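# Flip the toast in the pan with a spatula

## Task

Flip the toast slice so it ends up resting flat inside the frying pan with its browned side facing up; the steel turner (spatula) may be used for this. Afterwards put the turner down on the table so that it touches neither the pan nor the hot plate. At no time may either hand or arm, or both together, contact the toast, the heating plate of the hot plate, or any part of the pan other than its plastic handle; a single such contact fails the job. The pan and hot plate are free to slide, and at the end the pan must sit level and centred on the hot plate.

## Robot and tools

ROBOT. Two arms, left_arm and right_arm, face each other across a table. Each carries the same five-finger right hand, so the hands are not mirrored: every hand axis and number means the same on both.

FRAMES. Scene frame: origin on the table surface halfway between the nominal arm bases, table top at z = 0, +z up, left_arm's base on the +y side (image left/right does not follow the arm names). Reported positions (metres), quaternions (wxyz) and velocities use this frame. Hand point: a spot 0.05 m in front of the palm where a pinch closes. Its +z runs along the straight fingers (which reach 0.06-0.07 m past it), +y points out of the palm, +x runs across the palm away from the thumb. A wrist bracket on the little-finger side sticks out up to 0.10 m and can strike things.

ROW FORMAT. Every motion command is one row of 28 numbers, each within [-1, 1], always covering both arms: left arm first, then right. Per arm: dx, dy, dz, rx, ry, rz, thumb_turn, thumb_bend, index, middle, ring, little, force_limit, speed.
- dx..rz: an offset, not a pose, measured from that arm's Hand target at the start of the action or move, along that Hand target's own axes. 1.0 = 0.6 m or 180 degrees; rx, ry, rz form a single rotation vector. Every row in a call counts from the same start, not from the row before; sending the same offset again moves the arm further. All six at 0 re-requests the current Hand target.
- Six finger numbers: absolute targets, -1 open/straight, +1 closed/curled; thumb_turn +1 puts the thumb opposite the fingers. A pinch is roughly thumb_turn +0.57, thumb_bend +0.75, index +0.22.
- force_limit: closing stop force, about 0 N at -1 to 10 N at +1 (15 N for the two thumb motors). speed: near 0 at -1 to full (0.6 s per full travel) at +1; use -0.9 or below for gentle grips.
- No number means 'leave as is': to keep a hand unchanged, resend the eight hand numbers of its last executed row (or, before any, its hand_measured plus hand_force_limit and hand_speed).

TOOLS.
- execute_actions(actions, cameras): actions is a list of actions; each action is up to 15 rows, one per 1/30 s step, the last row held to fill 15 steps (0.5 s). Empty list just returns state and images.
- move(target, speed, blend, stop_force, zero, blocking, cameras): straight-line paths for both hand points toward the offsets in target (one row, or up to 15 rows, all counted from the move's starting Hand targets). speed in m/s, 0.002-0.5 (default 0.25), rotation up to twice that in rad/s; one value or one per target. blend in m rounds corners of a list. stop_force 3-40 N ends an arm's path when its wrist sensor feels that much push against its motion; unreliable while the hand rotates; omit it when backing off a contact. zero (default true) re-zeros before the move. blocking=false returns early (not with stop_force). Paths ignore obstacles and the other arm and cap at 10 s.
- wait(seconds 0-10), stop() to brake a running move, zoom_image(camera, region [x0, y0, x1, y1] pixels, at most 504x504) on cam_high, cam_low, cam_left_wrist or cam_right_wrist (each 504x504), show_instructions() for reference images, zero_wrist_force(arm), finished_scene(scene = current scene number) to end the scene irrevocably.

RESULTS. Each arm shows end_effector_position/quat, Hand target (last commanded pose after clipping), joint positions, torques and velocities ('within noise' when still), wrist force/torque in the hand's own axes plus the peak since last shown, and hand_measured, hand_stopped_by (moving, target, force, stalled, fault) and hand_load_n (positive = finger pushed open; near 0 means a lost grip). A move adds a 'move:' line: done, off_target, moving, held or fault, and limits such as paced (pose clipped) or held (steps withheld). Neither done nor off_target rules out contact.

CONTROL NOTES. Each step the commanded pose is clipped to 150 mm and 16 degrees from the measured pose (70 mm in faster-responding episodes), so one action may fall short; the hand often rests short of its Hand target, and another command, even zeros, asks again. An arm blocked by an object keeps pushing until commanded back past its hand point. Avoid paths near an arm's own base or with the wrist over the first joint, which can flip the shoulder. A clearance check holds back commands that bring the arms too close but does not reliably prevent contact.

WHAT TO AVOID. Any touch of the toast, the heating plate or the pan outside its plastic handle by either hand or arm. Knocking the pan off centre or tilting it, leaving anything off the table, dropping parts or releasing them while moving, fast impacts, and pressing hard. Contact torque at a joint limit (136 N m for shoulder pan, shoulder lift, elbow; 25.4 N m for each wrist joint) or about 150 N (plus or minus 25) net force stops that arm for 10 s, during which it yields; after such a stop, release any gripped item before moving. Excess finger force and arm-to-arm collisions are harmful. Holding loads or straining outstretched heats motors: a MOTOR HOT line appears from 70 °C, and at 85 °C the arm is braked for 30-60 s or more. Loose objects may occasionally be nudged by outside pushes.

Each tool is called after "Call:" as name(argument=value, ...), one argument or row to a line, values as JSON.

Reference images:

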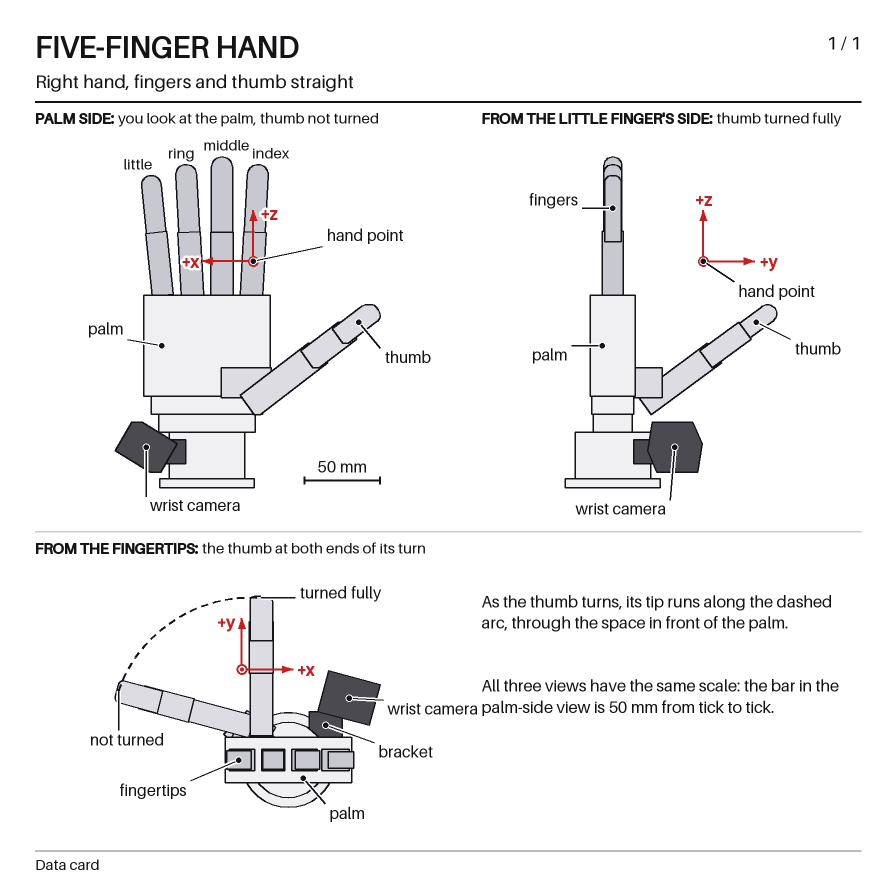

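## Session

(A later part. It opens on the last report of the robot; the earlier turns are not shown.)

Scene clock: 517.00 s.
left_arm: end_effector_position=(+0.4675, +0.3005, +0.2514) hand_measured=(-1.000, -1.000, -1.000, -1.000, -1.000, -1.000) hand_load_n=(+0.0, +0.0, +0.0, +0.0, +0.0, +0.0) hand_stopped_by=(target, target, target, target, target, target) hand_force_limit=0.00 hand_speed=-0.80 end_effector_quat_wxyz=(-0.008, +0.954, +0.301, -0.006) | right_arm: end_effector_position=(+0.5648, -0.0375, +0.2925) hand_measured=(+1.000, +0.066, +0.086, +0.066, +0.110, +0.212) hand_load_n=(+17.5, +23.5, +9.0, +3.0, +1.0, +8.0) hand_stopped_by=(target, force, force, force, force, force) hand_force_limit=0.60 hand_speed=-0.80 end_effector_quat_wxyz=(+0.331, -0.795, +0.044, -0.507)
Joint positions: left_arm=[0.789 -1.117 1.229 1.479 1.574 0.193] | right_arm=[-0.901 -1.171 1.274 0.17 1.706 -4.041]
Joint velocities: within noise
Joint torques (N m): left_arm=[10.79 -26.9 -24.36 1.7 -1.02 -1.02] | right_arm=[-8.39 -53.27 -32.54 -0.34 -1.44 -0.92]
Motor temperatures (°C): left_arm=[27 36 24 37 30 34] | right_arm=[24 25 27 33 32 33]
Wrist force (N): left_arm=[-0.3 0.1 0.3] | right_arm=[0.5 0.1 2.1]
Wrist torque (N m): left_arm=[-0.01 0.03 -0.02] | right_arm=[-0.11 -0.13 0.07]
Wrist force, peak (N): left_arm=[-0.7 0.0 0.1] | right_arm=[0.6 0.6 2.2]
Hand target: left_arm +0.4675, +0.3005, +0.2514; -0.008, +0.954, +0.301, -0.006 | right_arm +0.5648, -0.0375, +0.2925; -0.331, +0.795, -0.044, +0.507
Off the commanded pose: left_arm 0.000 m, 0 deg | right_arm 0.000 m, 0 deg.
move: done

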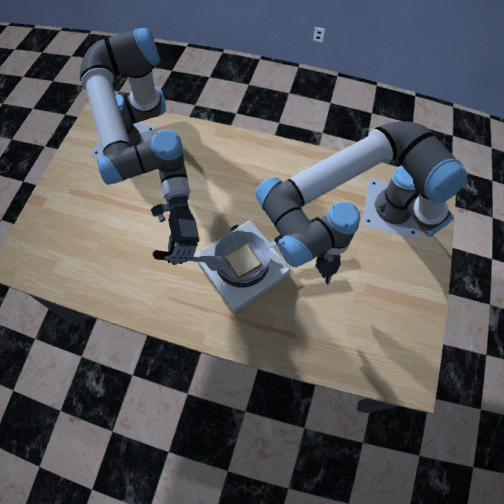

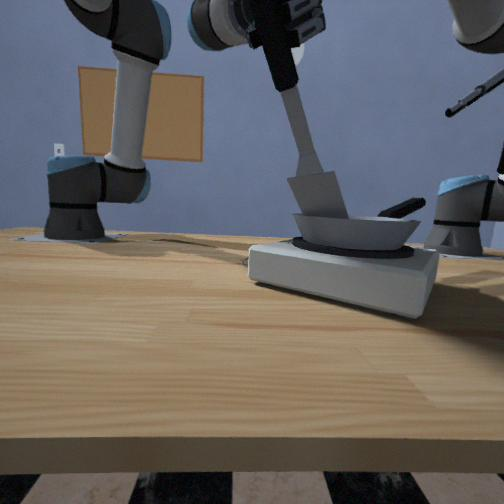

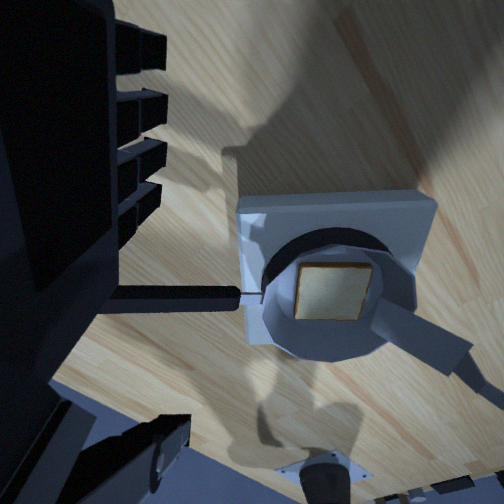

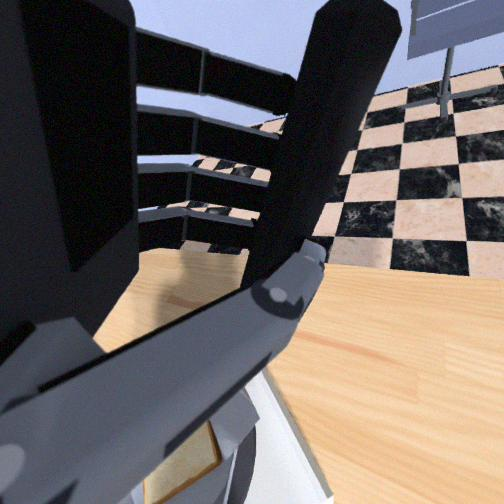

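Call:
move(
  target=[0,0,0,0,0,0,-1,-1,-1,-1,-1,-1,0,-0.8,-0.0157,0.0022,0.0248,0,0,0,1,0.8,0.8,0.8,0.8,0.8,0.6,-0.8],
  speed=0.06,
  stop_force=3,
)

Call:
zoom_image(
  camera="cam_high",
  region=[190, 220, 270, 300],
)

Call:
zoom_image(
  camera="cam_left_wrist",
  region=[260, 220, 440, 400],
)

Call:
zoom_image(
  camera="cam_right_wrist",
  region=[120, 360, 264, 504],
)

Scene clock: 549.77 s.
left_arm: end_effector_position=(+0.4675, +0.3005, +0.2514) hand_measured=(-1.000, -1.000, -1.000, -1.000, -1.000, -1.000) hand_load_n=(+0.0, +0.0, +0.0, +0.0, +0.0, +0.0) hand_stopped_by=(target, target, target, target, target, target) hand_force_limit=0.00 hand_speed=-0.80 end_effector_quat_wxyz=(-0.008, +0.954, +0.301, -0.006) | right_arm: end_effector_position=(+0.5730, -0.0275, +0.2804) hand_measured=(+1.000, +0.066, +0.086, +0.066, +0.110, +0.212) hand_load_n=(+17.0, +23.0, +9.0, +3.5, +1.5, +9.5) hand_stopped_by=(target, force, force, force, force, force) hand_force_limit=0.60 hand_speed=-0.80 end_effector_quat_wxyz=(+0.331, -0.795, +0.044, -0.507)
Joint positions: left_arm=[0.789 -1.117 1.229 1.479 1.574 0.193] | right_arm=[-0.895 -1.135 1.253 0.155 1.711 -4.039]
Joint velocities: within noise
Joint torques (N m): left_arm=[11.54 -27.07 -24.92 0.91 -0.71 -0.41] | right_arm=[-8.57 -53.08 -11.3 1.64 -1.43 -0.53]
Motor temperatures (°C): left_arm=[27 36 24 37 30 34] | right_arm=[24 25 27 33 32 33]
Wrist force (N): left_arm=[-0.2 0.5 0.1] | right_arm=[1.1 -1.1 1.5]
Wrist torque (N m): left_arm=[0.07 0.02 0.00] | right_arm=[-0.10 -0.24 0.32]
Wrist force, peak (N): left_arm=[-0.4 0.0 -0.6] | right_arm=[1.7 -1.1 1.3]
Hand target: left_arm +0.4675, +0.3005, +0.2514; -0.008, +0.954, +0.301, -0.006 | right_arm +0.5730, -0.0275, +0.2804; -0.331, +0.795, -0.044, +0.507
Off the commanded pose: left_arm 0.000 m, 0 deg | right_arm 0.000 m, 0 deg.
move: done

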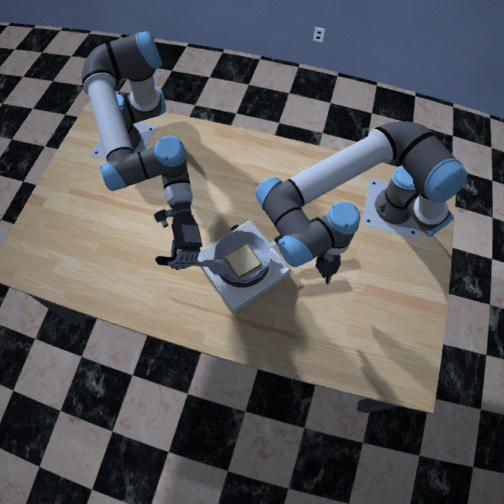

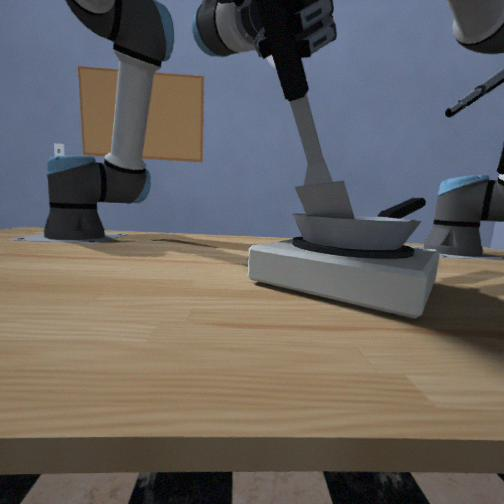

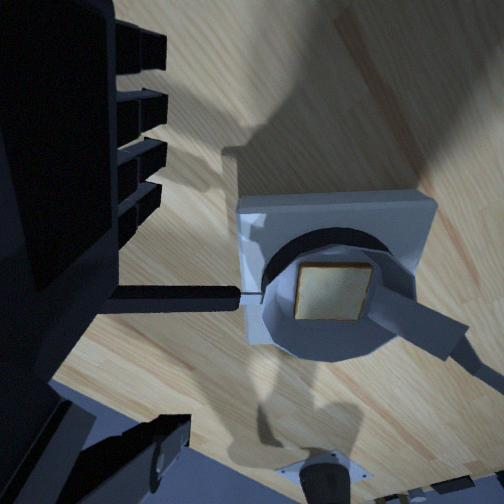

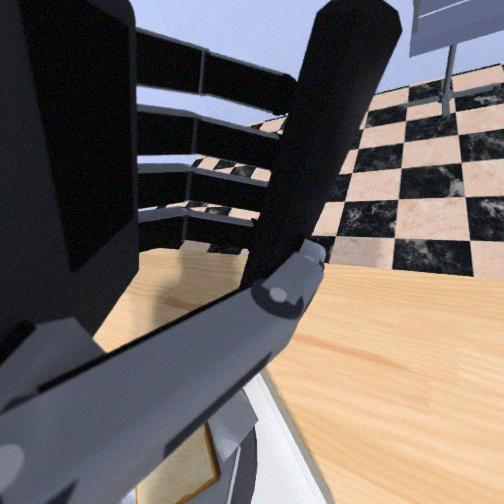

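Scaled by 6.300.

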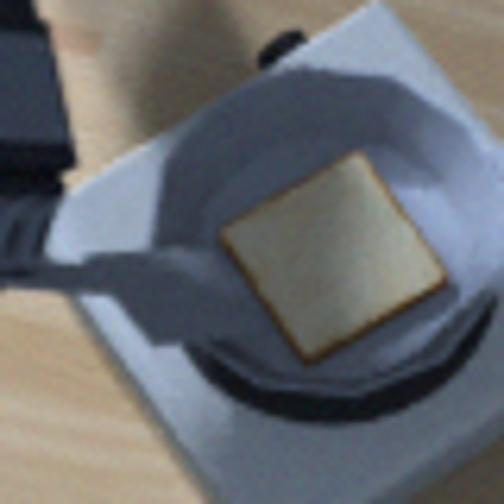

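Scaled by 2.800.

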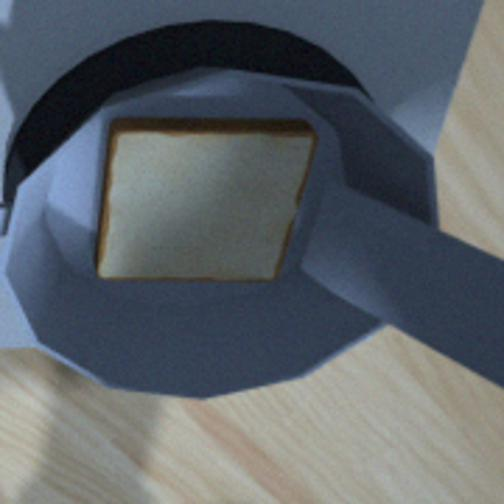

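Scaled by 3.500.

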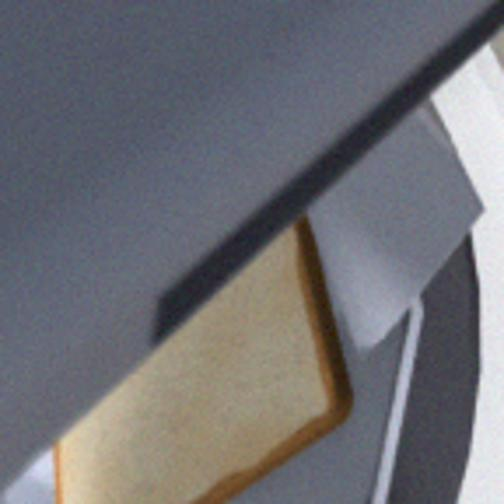

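Call:
move(
  target=[0,0,0,0,0,0,-1,-1,-1,-1,-1,-1,0,-0.8,0.0258,-0.0433,0.043,-0.0186,-0.0448,-0.0209,1,0.8,0.8,0.8,0.8,0.8,0.6,-0.8],
  speed=0.06,
)

Call:
zoom_image(
  camera="cam_high",
  region=[190, 220, 270, 300],
)

Call:
zoom_image(
  camera="cam_left_wrist",
  region=[260, 220, 440, 400],
)

Call:
zoom_image(
  camera="cam_low",
  region=[260, 110, 440, 290],
)

Scene clock: 592.37 s.
left_arm: end_effector_position=(+0.4675, +0.3005, +0.2514) hand_measured=(-1.000, -1.000, -1.000, -1.000, -1.000, -1.000) hand_load_n=(+0.0, +0.0, +0.0, +0.0, +0.0, +0.0) hand_stopped_by=(target, target, target, target, target, target) hand_force_limit=0.00 hand_speed=-0.80 end_effector_quat_wxyz=(-0.008, +0.954, +0.301, -0.006) | right_arm: end_effector_position=(+0.5952, -0.0012, +0.3002) hand_measured=(+1.000, +0.066, +0.086, +0.066, +0.110, +0.212) hand_load_n=(+17.5, +23.5, +9.5, +3.0, +0.5, +8.0) hand_stopped_by=(target, force, force, force, force, force) hand_force_limit=0.60 hand_speed=-0.80 end_effector_quat_wxyz=(-0.293, +0.839, -0.010, +0.459)
Joint positions: left_arm=[0.789 -1.117 1.229 1.479 1.574 0.193] | right_arm=[-0.895 -0.957 0.863 0.516 1.673 -4.087]
Joint velocities: within noise
Joint torques (N m): left_arm=[10.85 -27.11 -25.51 0.95 -0.26 -0.34] | right_arm=[7.44 -58.29 -27.08 -0.95 2.1 2.5]
Motor temperatures (°C): left_arm=[27 36 24 37 30 34] | right_arm=[24 25 27 33 32 33]
Wrist force (N): left_arm=[-0.4 0.2 0.0] | right_arm=[0.6 0.2 2.0]
Wrist torque (N m): left_arm=[0.03 0.04 -0.02] | right_arm=[-0.06 -0.12 0.08]
Wrist force, peak (N): left_arm=[-0.6 0.4 -0.2] | right_arm=[1.6 -1.3 1.3]
Hand target: left_arm +0.4675, +0.3005, +0.2514; -0.008, +0.954, +0.301, -0.006 | right_arm +0.5952, -0.0012, +0.3004; -0.293, +0.839, -0.010, +0.459
Off the commanded pose: left_arm 0.000 m, 0 deg | right_arm 0.000 m, 0 deg.
move: done

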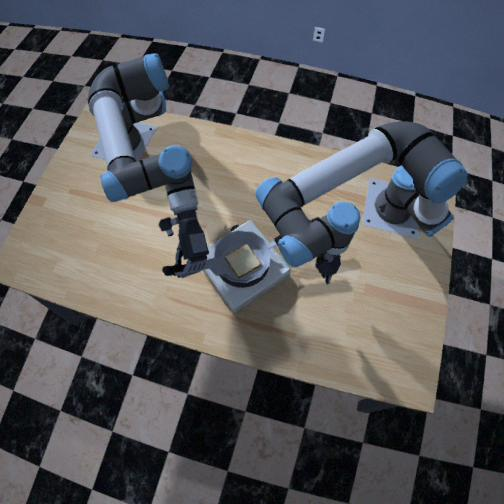

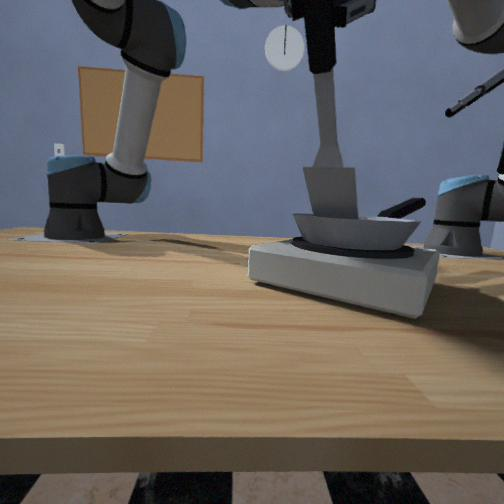

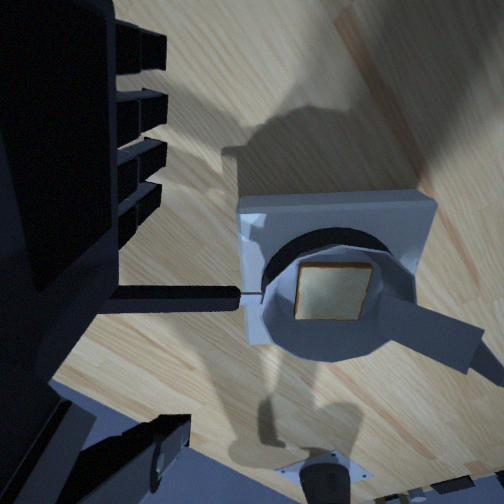

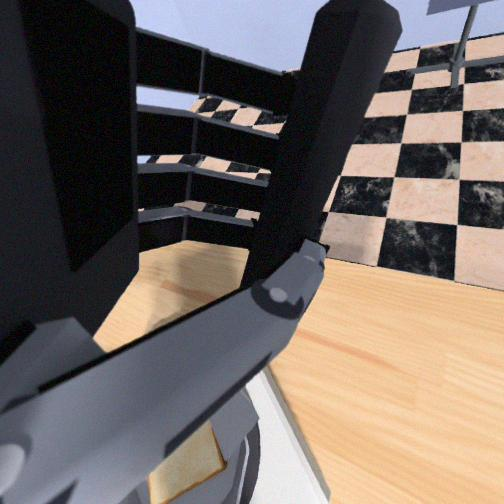

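Scaled by 6.300.

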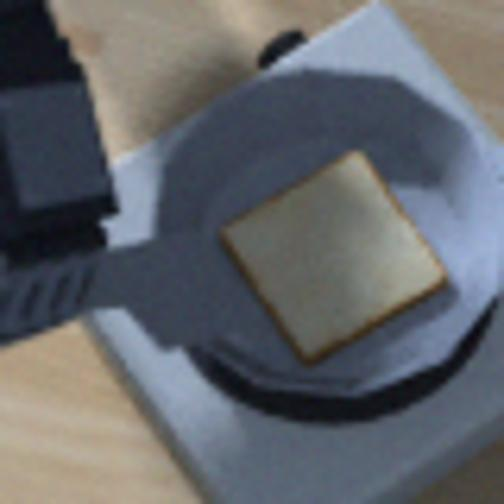

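Scaled by 2.800.

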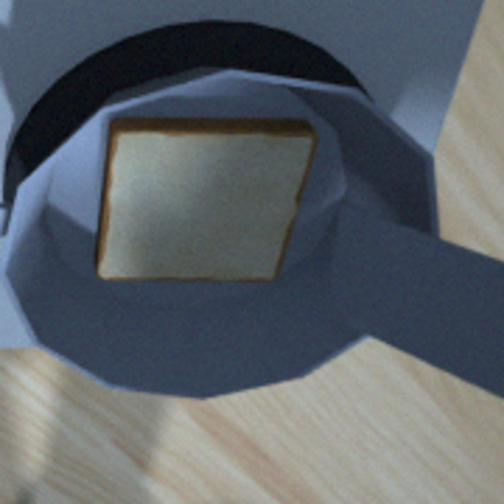

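Scaled by 2.800.

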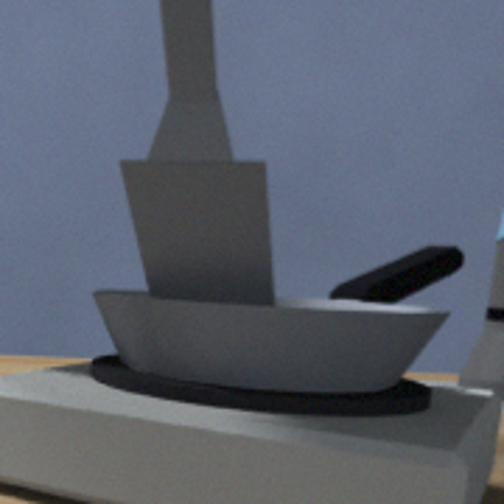

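Call:
move(
  target=[0,0,0,0,0,0,-1,-1,-1,-1,-1,-1,0,-0.8,-0.0265,0.0198,0.0078,0,0,0,1,0.8,0.8,0.8,0.8,0.8,0.6,-0.8],
  speed=0.06,
  stop_force=3,
)

Call:
zoom_image(
  camera="cam_high",
  region=[200, 230, 270, 300],
)

Call:
zoom_image(
  camera="cam_left_wrist",
  region=[330, 240, 430, 340],
)

Call:
zoom_image(
  camera="cam_right_wrist",
  region=[120, 360, 264, 504],
)

Scene clock: 607.30 s.
left_arm: end_effector_position=(+0.4675, +0.3005, +0.2514) hand_measured=(-1.000, -1.000, -1.000, -1.000, -1.000, -1.000) hand_load_n=(+0.0, +0.0, +0.0, +0.0, +0.0, +0.0) hand_stopped_by=(target, target, target, target, target, target) hand_force_limit=0.00 hand_speed=-0.80 end_effector_quat_wxyz=(-0.008, +0.954, +0.301, -0.006) | right_arm: end_effector_position=(+0.5926, -0.0043, +0.2804) hand_measured=(+1.000, +0.066, +0.086, +0.066, +0.110, +0.212) hand_load_n=(+17.5, +23.0, +9.5, +3.0, +0.5, +7.5) hand_stopped_by=(target, force, force, force, force, force) hand_force_limit=0.60 hand_speed=-0.80 end_effector_quat_wxyz=(-0.293, +0.839, -0.010, +0.459)
Joint positions: left_arm=[0.789 -1.117 1.229 1.479 1.574 0.193] | right_arm=[-0.896 -0.973 0.94 0.455 1.672 -4.087]
Joint velocities: within noise
Joint torques (N m): left_arm=[11.38 -27.02 -24.45 0.97 -0.02 -0.03] | right_arm=[-1.18 -32.49 -32.42 1.66 -0.08 -2.03]
Motor temperatures (°C): left_arm=[27 36 24 37 30 34] | right_arm=[24 25 27 33 32 33]
Wrist force (N): left_arm=[-0.3 0.0 -0.2] | right_arm=[0.7 0.4 1.6]
Wrist torque (N m): left_arm=[0.00 0.03 -0.02] | right_arm=[-0.03 -0.11 0.09]
Wrist force, peak (N): left_arm=[-0.5 0.2 0.0] | right_arm=[0.7 0.5 2.2]
Hand target: left_arm +0.4675, +0.3005, +0.2514; -0.008, +0.954, +0.301, -0.006 | right_arm +0.5926, -0.0043, +0.2804; -0.293, +0.839, -0.010, +0.459
Off the commanded pose: left_arm 0.000 m, 0 deg | right_arm 0.000 m, 0 deg.
move: done

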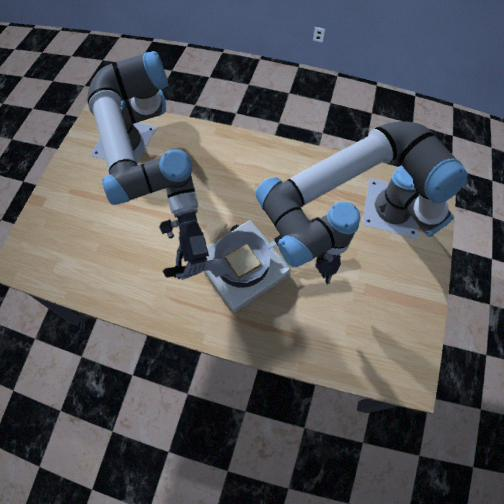

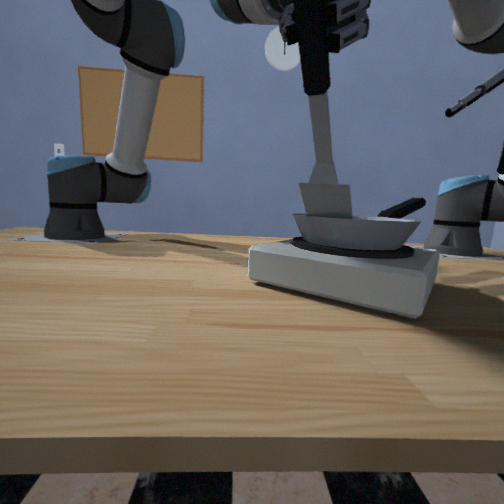

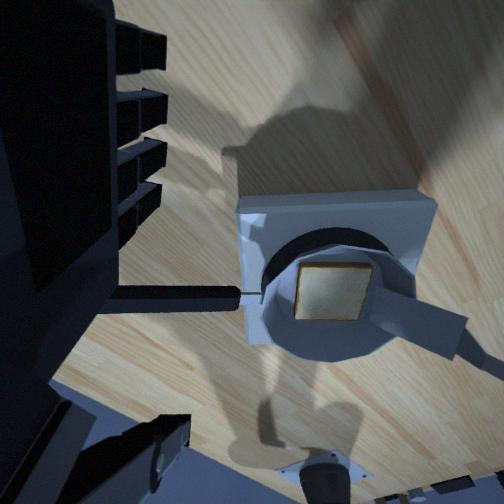

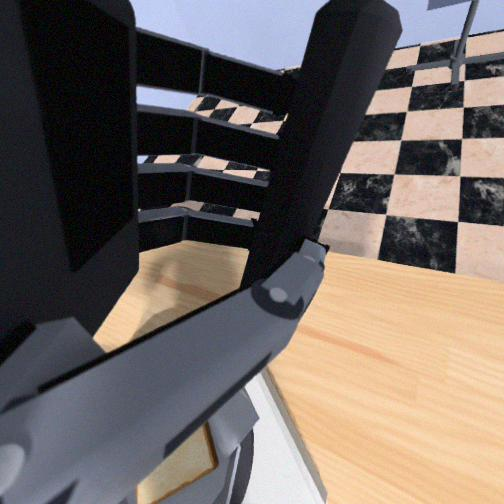

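Scaled by 7.200.

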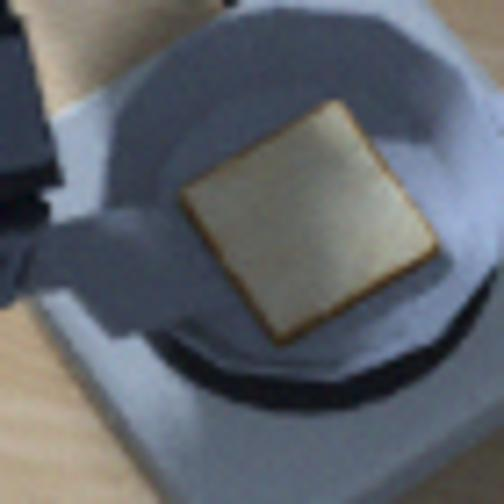

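Scaled by 5.040.

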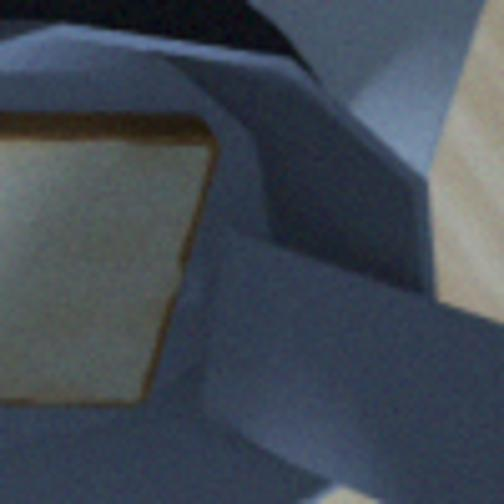

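Scaled by 3.500.

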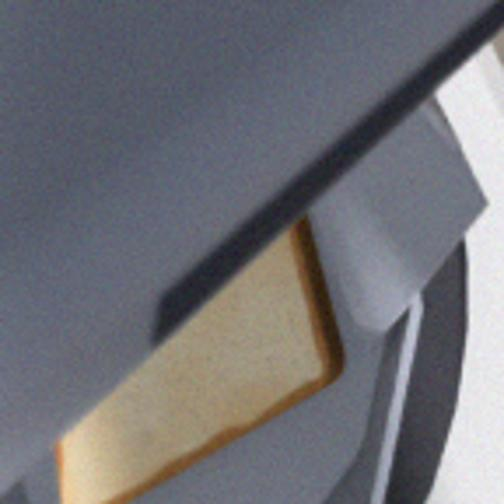

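Call:
move(
  target=[
    [0,0,0,0,0,0,-1,-1,-1,-1,-1,-1,0,-0.8,0.0078,0.0025,0.0113,0,0,0,1,0.8,0.8,0.8,0.8,0.8,0.6,-0.8],
    [0,0,0,0,0,0,-1,-1,-1,-1,-1,-1,0,-0.8,-0.0495,0.04,0.042,0,0,0,1,0.8,0.8,0.8,0.8,0.8,0.6,-0.8],
  ],
  speed=0.03,
  stop_force=3,
)

Call:
zoom_image(
  camera="cam_high",
  region=[200, 230, 270, 300],
)

Call:
zoom_image(
  camera="cam_left_wrist",
  region=[330, 240, 430, 340],
)

Call:
zoom_image(
  camera="cam_right_wrist",
  region=[120, 360, 264, 504],
)

Scene clock: 628.87 s.
left_arm: end_effector_position=(+0.4675, +0.3005, +0.2514) hand_measured=(-1.000, -1.000, -1.000, -1.000, -1.000, -1.000) hand_load_n=(+0.0, +0.0, +0.0, +0.0, +0.0, +0.0) hand_stopped_by=(target, target, target, target, target, target) hand_force_limit=0.00 hand_speed=-0.80 end_effector_quat_wxyz=(-0.008, +0.954, +0.301, -0.006) | right_arm: end_effector_position=(+0.6010, -0.0035, +0.2435) hand_measured=(+1.000, +0.066, +0.086, +0.066, +0.110, +0.214) hand_load_n=(+7.5, +21.5, +8.5, +6.0, +9.0, +0.0) hand_stopped_by=(target, force, force, force, force, force) hand_force_limit=0.60 hand_speed=-0.80 end_effector_quat_wxyz=(-0.293, +0.839, -0.010, +0.459)
Joint positions: left_arm=[0.789 -1.117 1.229 1.479 1.574 0.193] | right_arm=[-0.904 -0.955 1.004 0.372 1.665 -4.091]
Joint velocities: within noise
Joint torques (N m): left_arm=[10.28 -26.57 -24.15 0.87 0.31 0.56] | right_arm=[5.41 -59.82 -11.28 -3.23 0.63 2.24]
Motor temperatures (°C): left_arm=[27 36 24 37 30 34] | right_arm=[24 25 27 33 32 33]
Wrist force (N): left_arm=[0.0 0.3 -0.2] | right_arm=[0.5 -0.6 1.0]
Wrist torque (N m): left_arm=[0.04 0.00 0.00] | right_arm=[-0.06 -0.21 0.26]
Wrist force, peak (N): left_arm=[-0.7 0.0 0.1] | right_arm=[3.1 -1.1 0.8]
Hand target: left_arm +0.4675, +0.3005, +0.2514; -0.008, +0.954, +0.301, -0.006 | right_arm +0.6010, -0.0035, +0.2435; -0.293, +0.839, -0.010, +0.459 (not the last commanded pose)
Off the commanded pose: left_arm 0.000 m, 0 deg | right_arm 0.008 m, 0 deg.
move: contact (right_arm); path passed 1 of 2 targets

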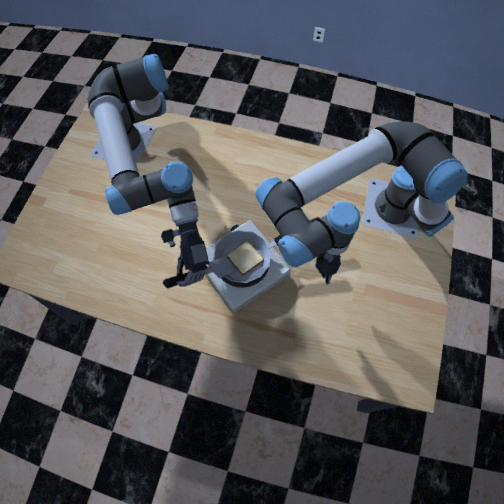

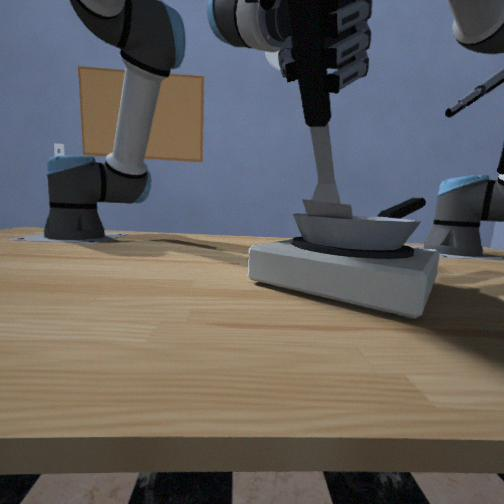

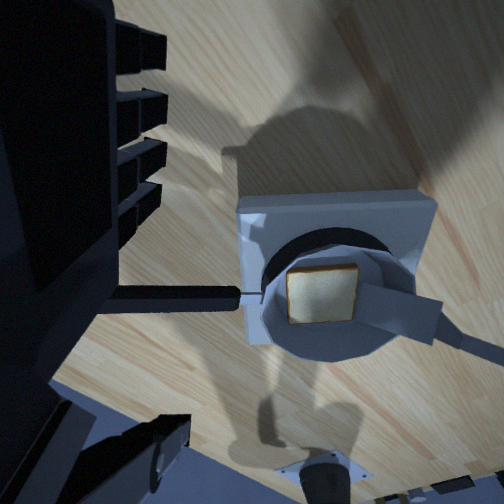

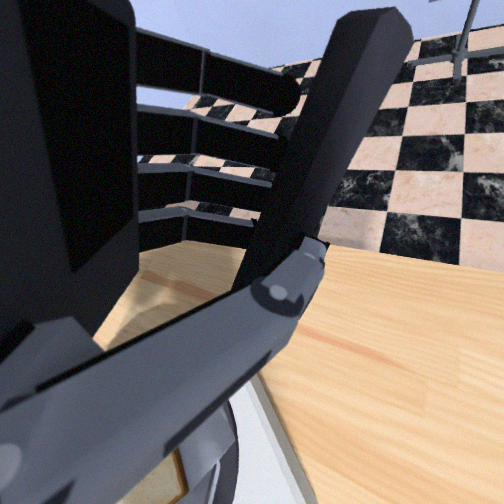

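Scaled by 7.200.

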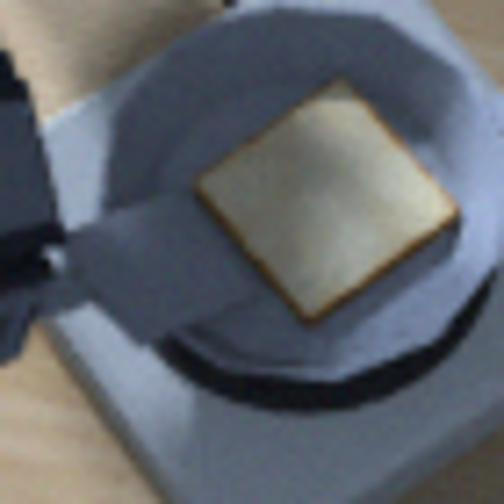

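Scaled by 5.040.

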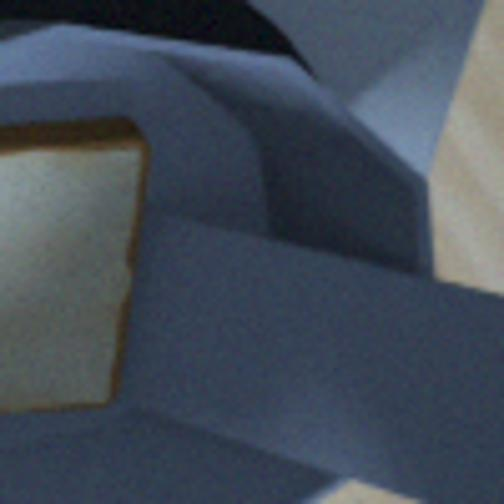

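Scaled by 3.500.

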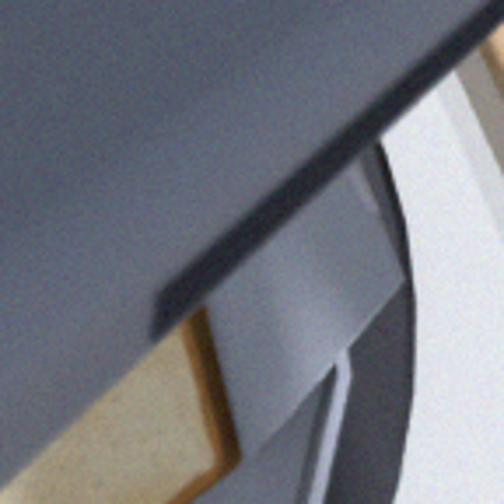

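Call:
zoom_image(
  camera="cam_low",
  region=[260, 80, 440, 260],
)

Scaled by 2.800.

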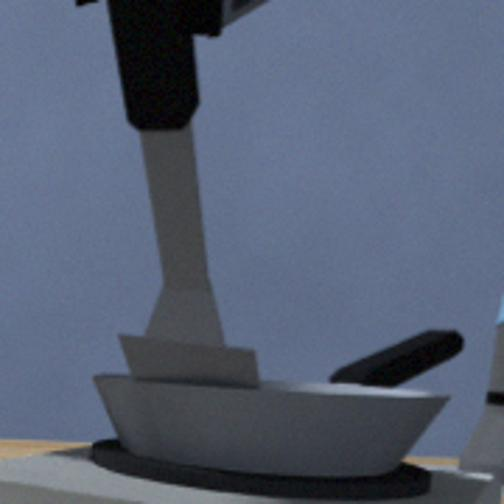

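Call:
move(
  target=[0,0,0,0,0,0,-1,-1,-1,-1,-1,-1,0,-0.8,-0.0411,-0.0463,-0.0248,0,0,0,1,0.8,0.8,0.8,0.8,0.8,0.6,-0.8],
  speed=0.03,
  stop_force=6,
)

Call:
zoom_image(
  camera="cam_high",
  region=[200, 230, 270, 300],
)

Call:
zoom_image(
  camera="cam_left_wrist",
  region=[240, 200, 440, 400],
)

Call:
zoom_image(
  camera="cam_low",
  region=[260, 80, 440, 260],
)

Scene clock: 657.33 s.
left_arm: end_effector_position=(+0.4675, +0.3005, +0.2514) hand_measured=(-1.000, -1.000, -1.000, -1.000, -1.000, -1.000) hand_load_n=(+0.0, +0.0, +0.0, +0.0, +0.0, +0.0) hand_stopped_by=(target, target, target, target, target, target) hand_force_limit=0.00 hand_speed=-0.80 end_effector_quat_wxyz=(-0.008, +0.954, +0.301, -0.006) | right_arm: end_effector_position=(+0.5681, +0.0193, +0.2446) hand_measured=(+1.000, +0.066, +0.086, +0.066, +0.110, +0.214) hand_load_n=(+8.5, +22.0, +9.0, +5.5, +7.0, +0.5) hand_stopped_by=(target, force, force, force, force, force) hand_force_limit=0.60 hand_speed=-0.80 end_effector_quat_wxyz=(-0.293, +0.839, -0.010, +0.459)
Joint positions: left_arm=[0.789 -1.117 1.229 1.479 1.574 0.193] | right_arm=[-0.839 -0.96 1.01 0.375 1.724 -4.064]
Joint velocities: within noise
Joint torques (N m): left_arm=[10.53 -28.34 -24.09 1.16 0.65 0.73] | right_arm=[-8.56 -52.13 -29.9 -0.93 -1.57 -2.61]
Motor temperatures (°C): left_arm=[27 36 24 37 30 34] | right_arm=[24 25 27 33 32 33]
Wrist force (N): left_arm=[0.1 0.0 0.0] | right_arm=[0.9 -0.2 2.1]
Wrist torque (N m): left_arm=[-0.01 -0.03 0.00] | right_arm=[-0.07 -0.17 0.17]
Wrist force, peak (N): left_arm=[-0.3 0.7 0.1] | right_arm=[3.3 0.4 1.5]
Hand target: left_arm +0.4675, +0.3005, +0.2514; -0.008, +0.954, +0.301, -0.006 | right_arm +0.5682, +0.0193, +0.2446; -0.293, +0.839, -0.010, +0.459
Off the commanded pose: left_arm 0.000 m, 0 deg | right_arm 0.000 m, 0 deg.
move: done

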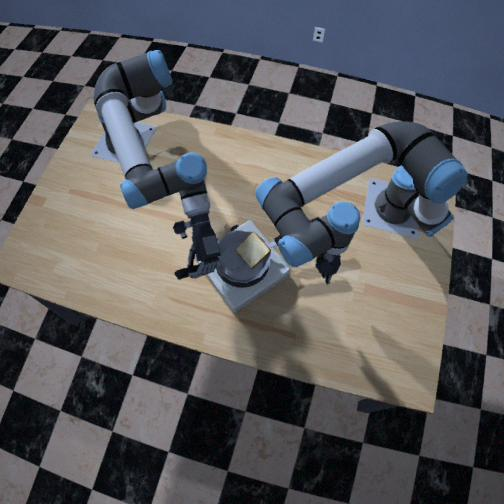

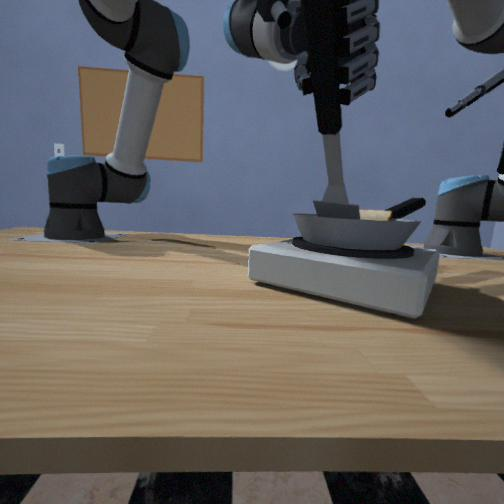

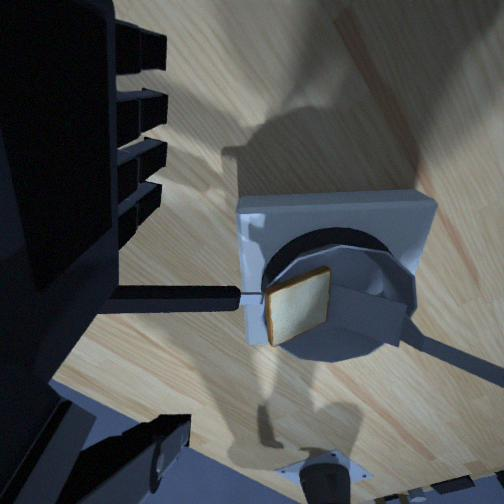

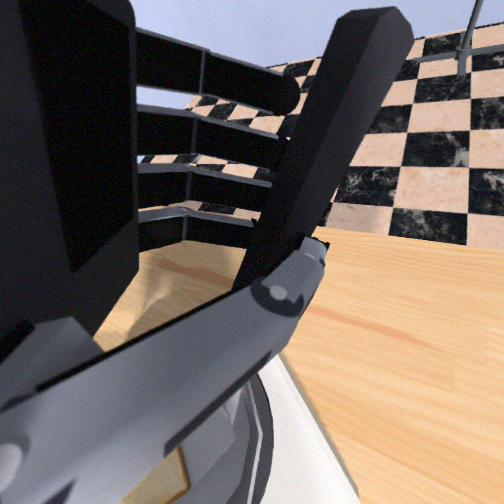

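Scaled by 7.200.

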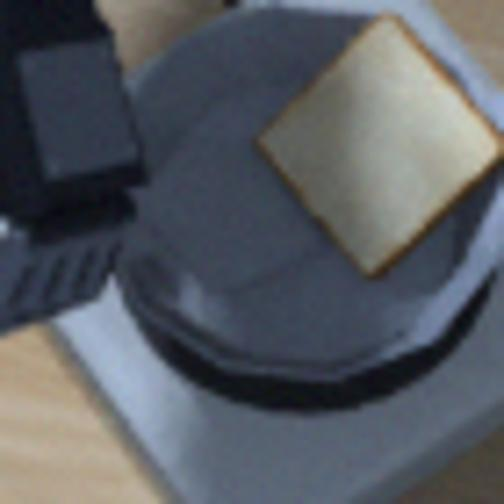

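Scaled by 2.520.

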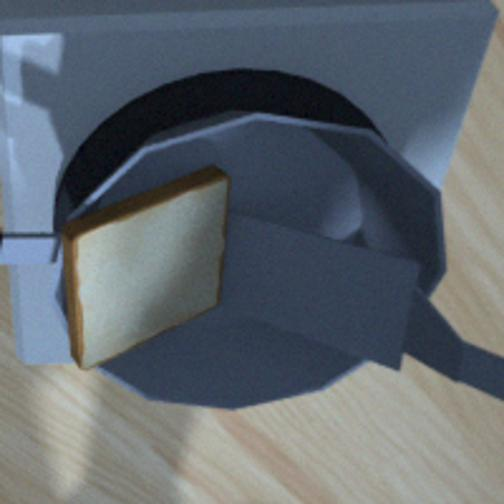

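Scaled by 2.800.

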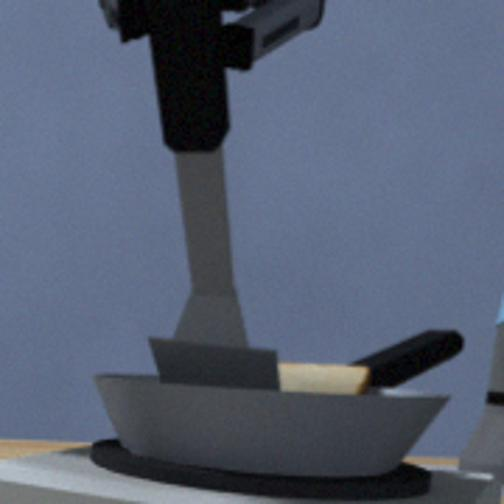

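Call:
move(
  target=[0,0,0,0,0,0,-1,-1,-1,-1,-1,-1,0,-0.8,0.0367,0.1207,0.0723,0.0082,-0.0445,0.070,1,0.8,0.8,0.8,0.8,0.8,0.6,-0.8],
  speed=0.06,
)

Call:
zoom_image(
  camera="cam_high",
  region=[200, 230, 270, 300],
)

Call:
zoom_image(
  camera="cam_left_wrist",
  region=[240, 200, 440, 400],
)

Call:
zoom_image(
  camera="cam_low",
  region=[260, 80, 440, 260],
)

Scene clock: 707.33 s.
left_arm: end_effector_position=(+0.4675, +0.3005, +0.2514) hand_measured=(-1.000, -1.000, -1.000, -1.000, -1.000, -1.000) hand_load_n=(+0.0, +0.0, +0.0, +0.0, +0.0, +0.0) hand_stopped_by=(target, target, target, target, target, target) hand_force_limit=0.00 hand_speed=-0.80 end_effector_quat_wxyz=(-0.008, +0.954, +0.301, -0.006) | right_arm: end_effector_position=(+0.6329, -0.0260, +0.2074) hand_measured=(+1.000, +0.066, +0.086, +0.066, +0.110, +0.214) hand_load_n=(+6.5, +22.0, +7.0, +6.0, +9.5, +0.0) hand_stopped_by=(target, force, force, force, force, force) hand_force_limit=0.60 hand_speed=-0.80 end_effector_quat_wxyz=(+0.352, -0.859, +0.075, -0.364)
Joint positions: left_arm=[0.789 -1.117 1.229 1.479 1.574 0.193] | right_arm=[-1.033 -0.894 0.946 0.461 1.439 -3.93]
Joint velocities: within noise
Joint torques (N m): left_arm=[9.28 -27.93 -23.91 0.87 1.05 1.12] | right_arm=[8.35 -60.45 -8.11 -2.89 2.38 -3.19]
Motor temperatures (°C): left_arm=[27 36 24 37 30 34] | right_arm=[24 25 27 33 32 33]
Wrist force (N): left_arm=[-0.3 0.2 0.1] | right_arm=[1.9 -1.7 0.4]
Wrist torque (N m): left_arm=[0.00 0.04 -0.01] | right_arm=[-0.04 -0.26 0.33]
Wrist force, peak (N): left_arm=[-0.6 0.3 0.0] | right_arm=[2.1 -1.4 0.8]
Hand target: left_arm +0.4675, +0.3005, +0.2514; -0.008, +0.954, +0.301, -0.006 | right_arm +0.6328, -0.0260, +0.2075; -0.352, +0.859, -0.075, +0.364
Off the commanded pose: left_arm 0.000 m, 0 deg | right_arm 0.000 m, 0 deg.
move: done

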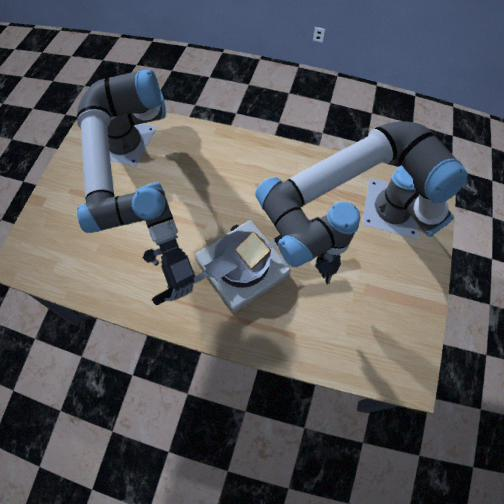

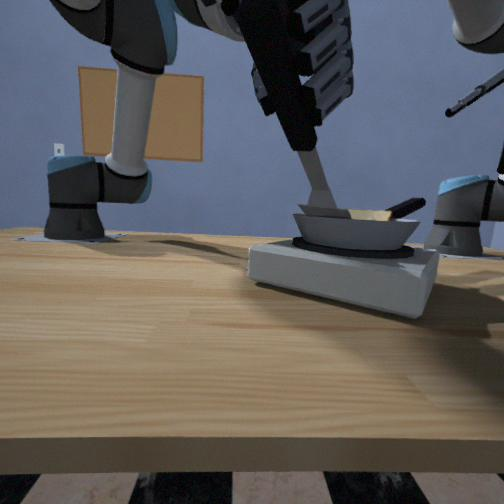

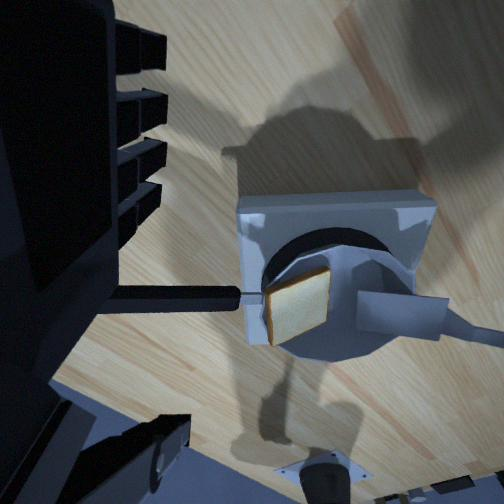

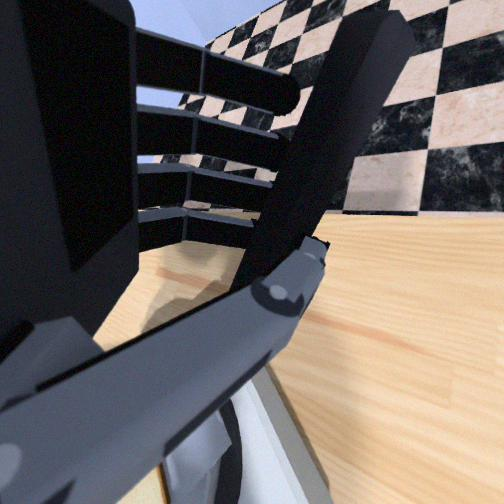

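Scaled by 7.200.

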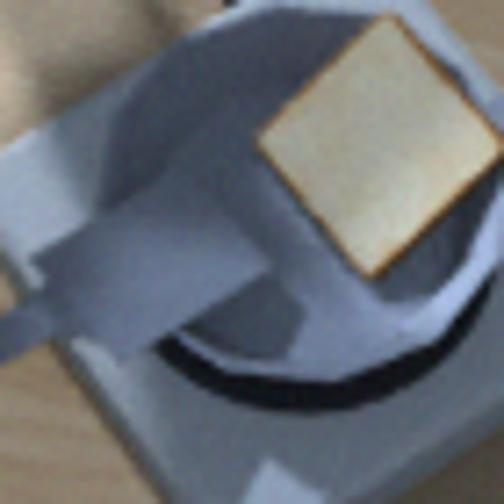

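Scaled by 2.520.

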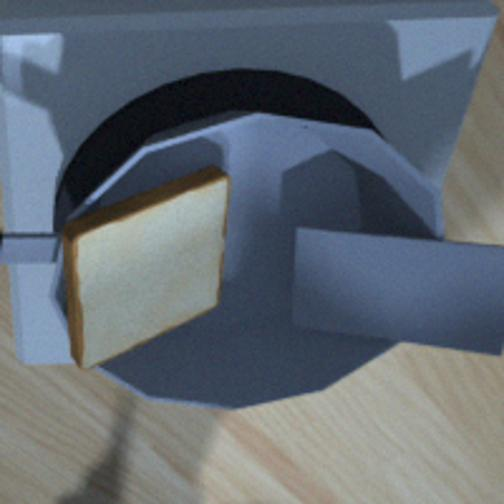

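Scaled by 2.800.

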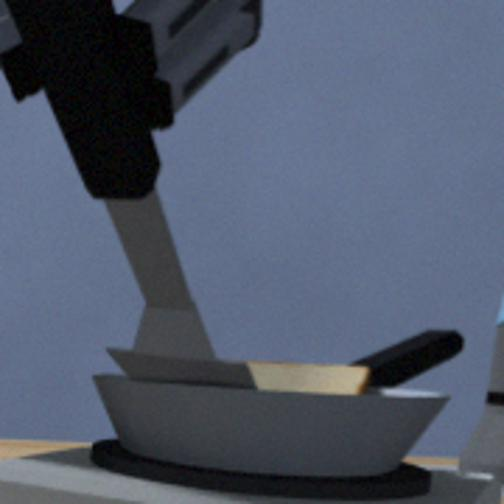

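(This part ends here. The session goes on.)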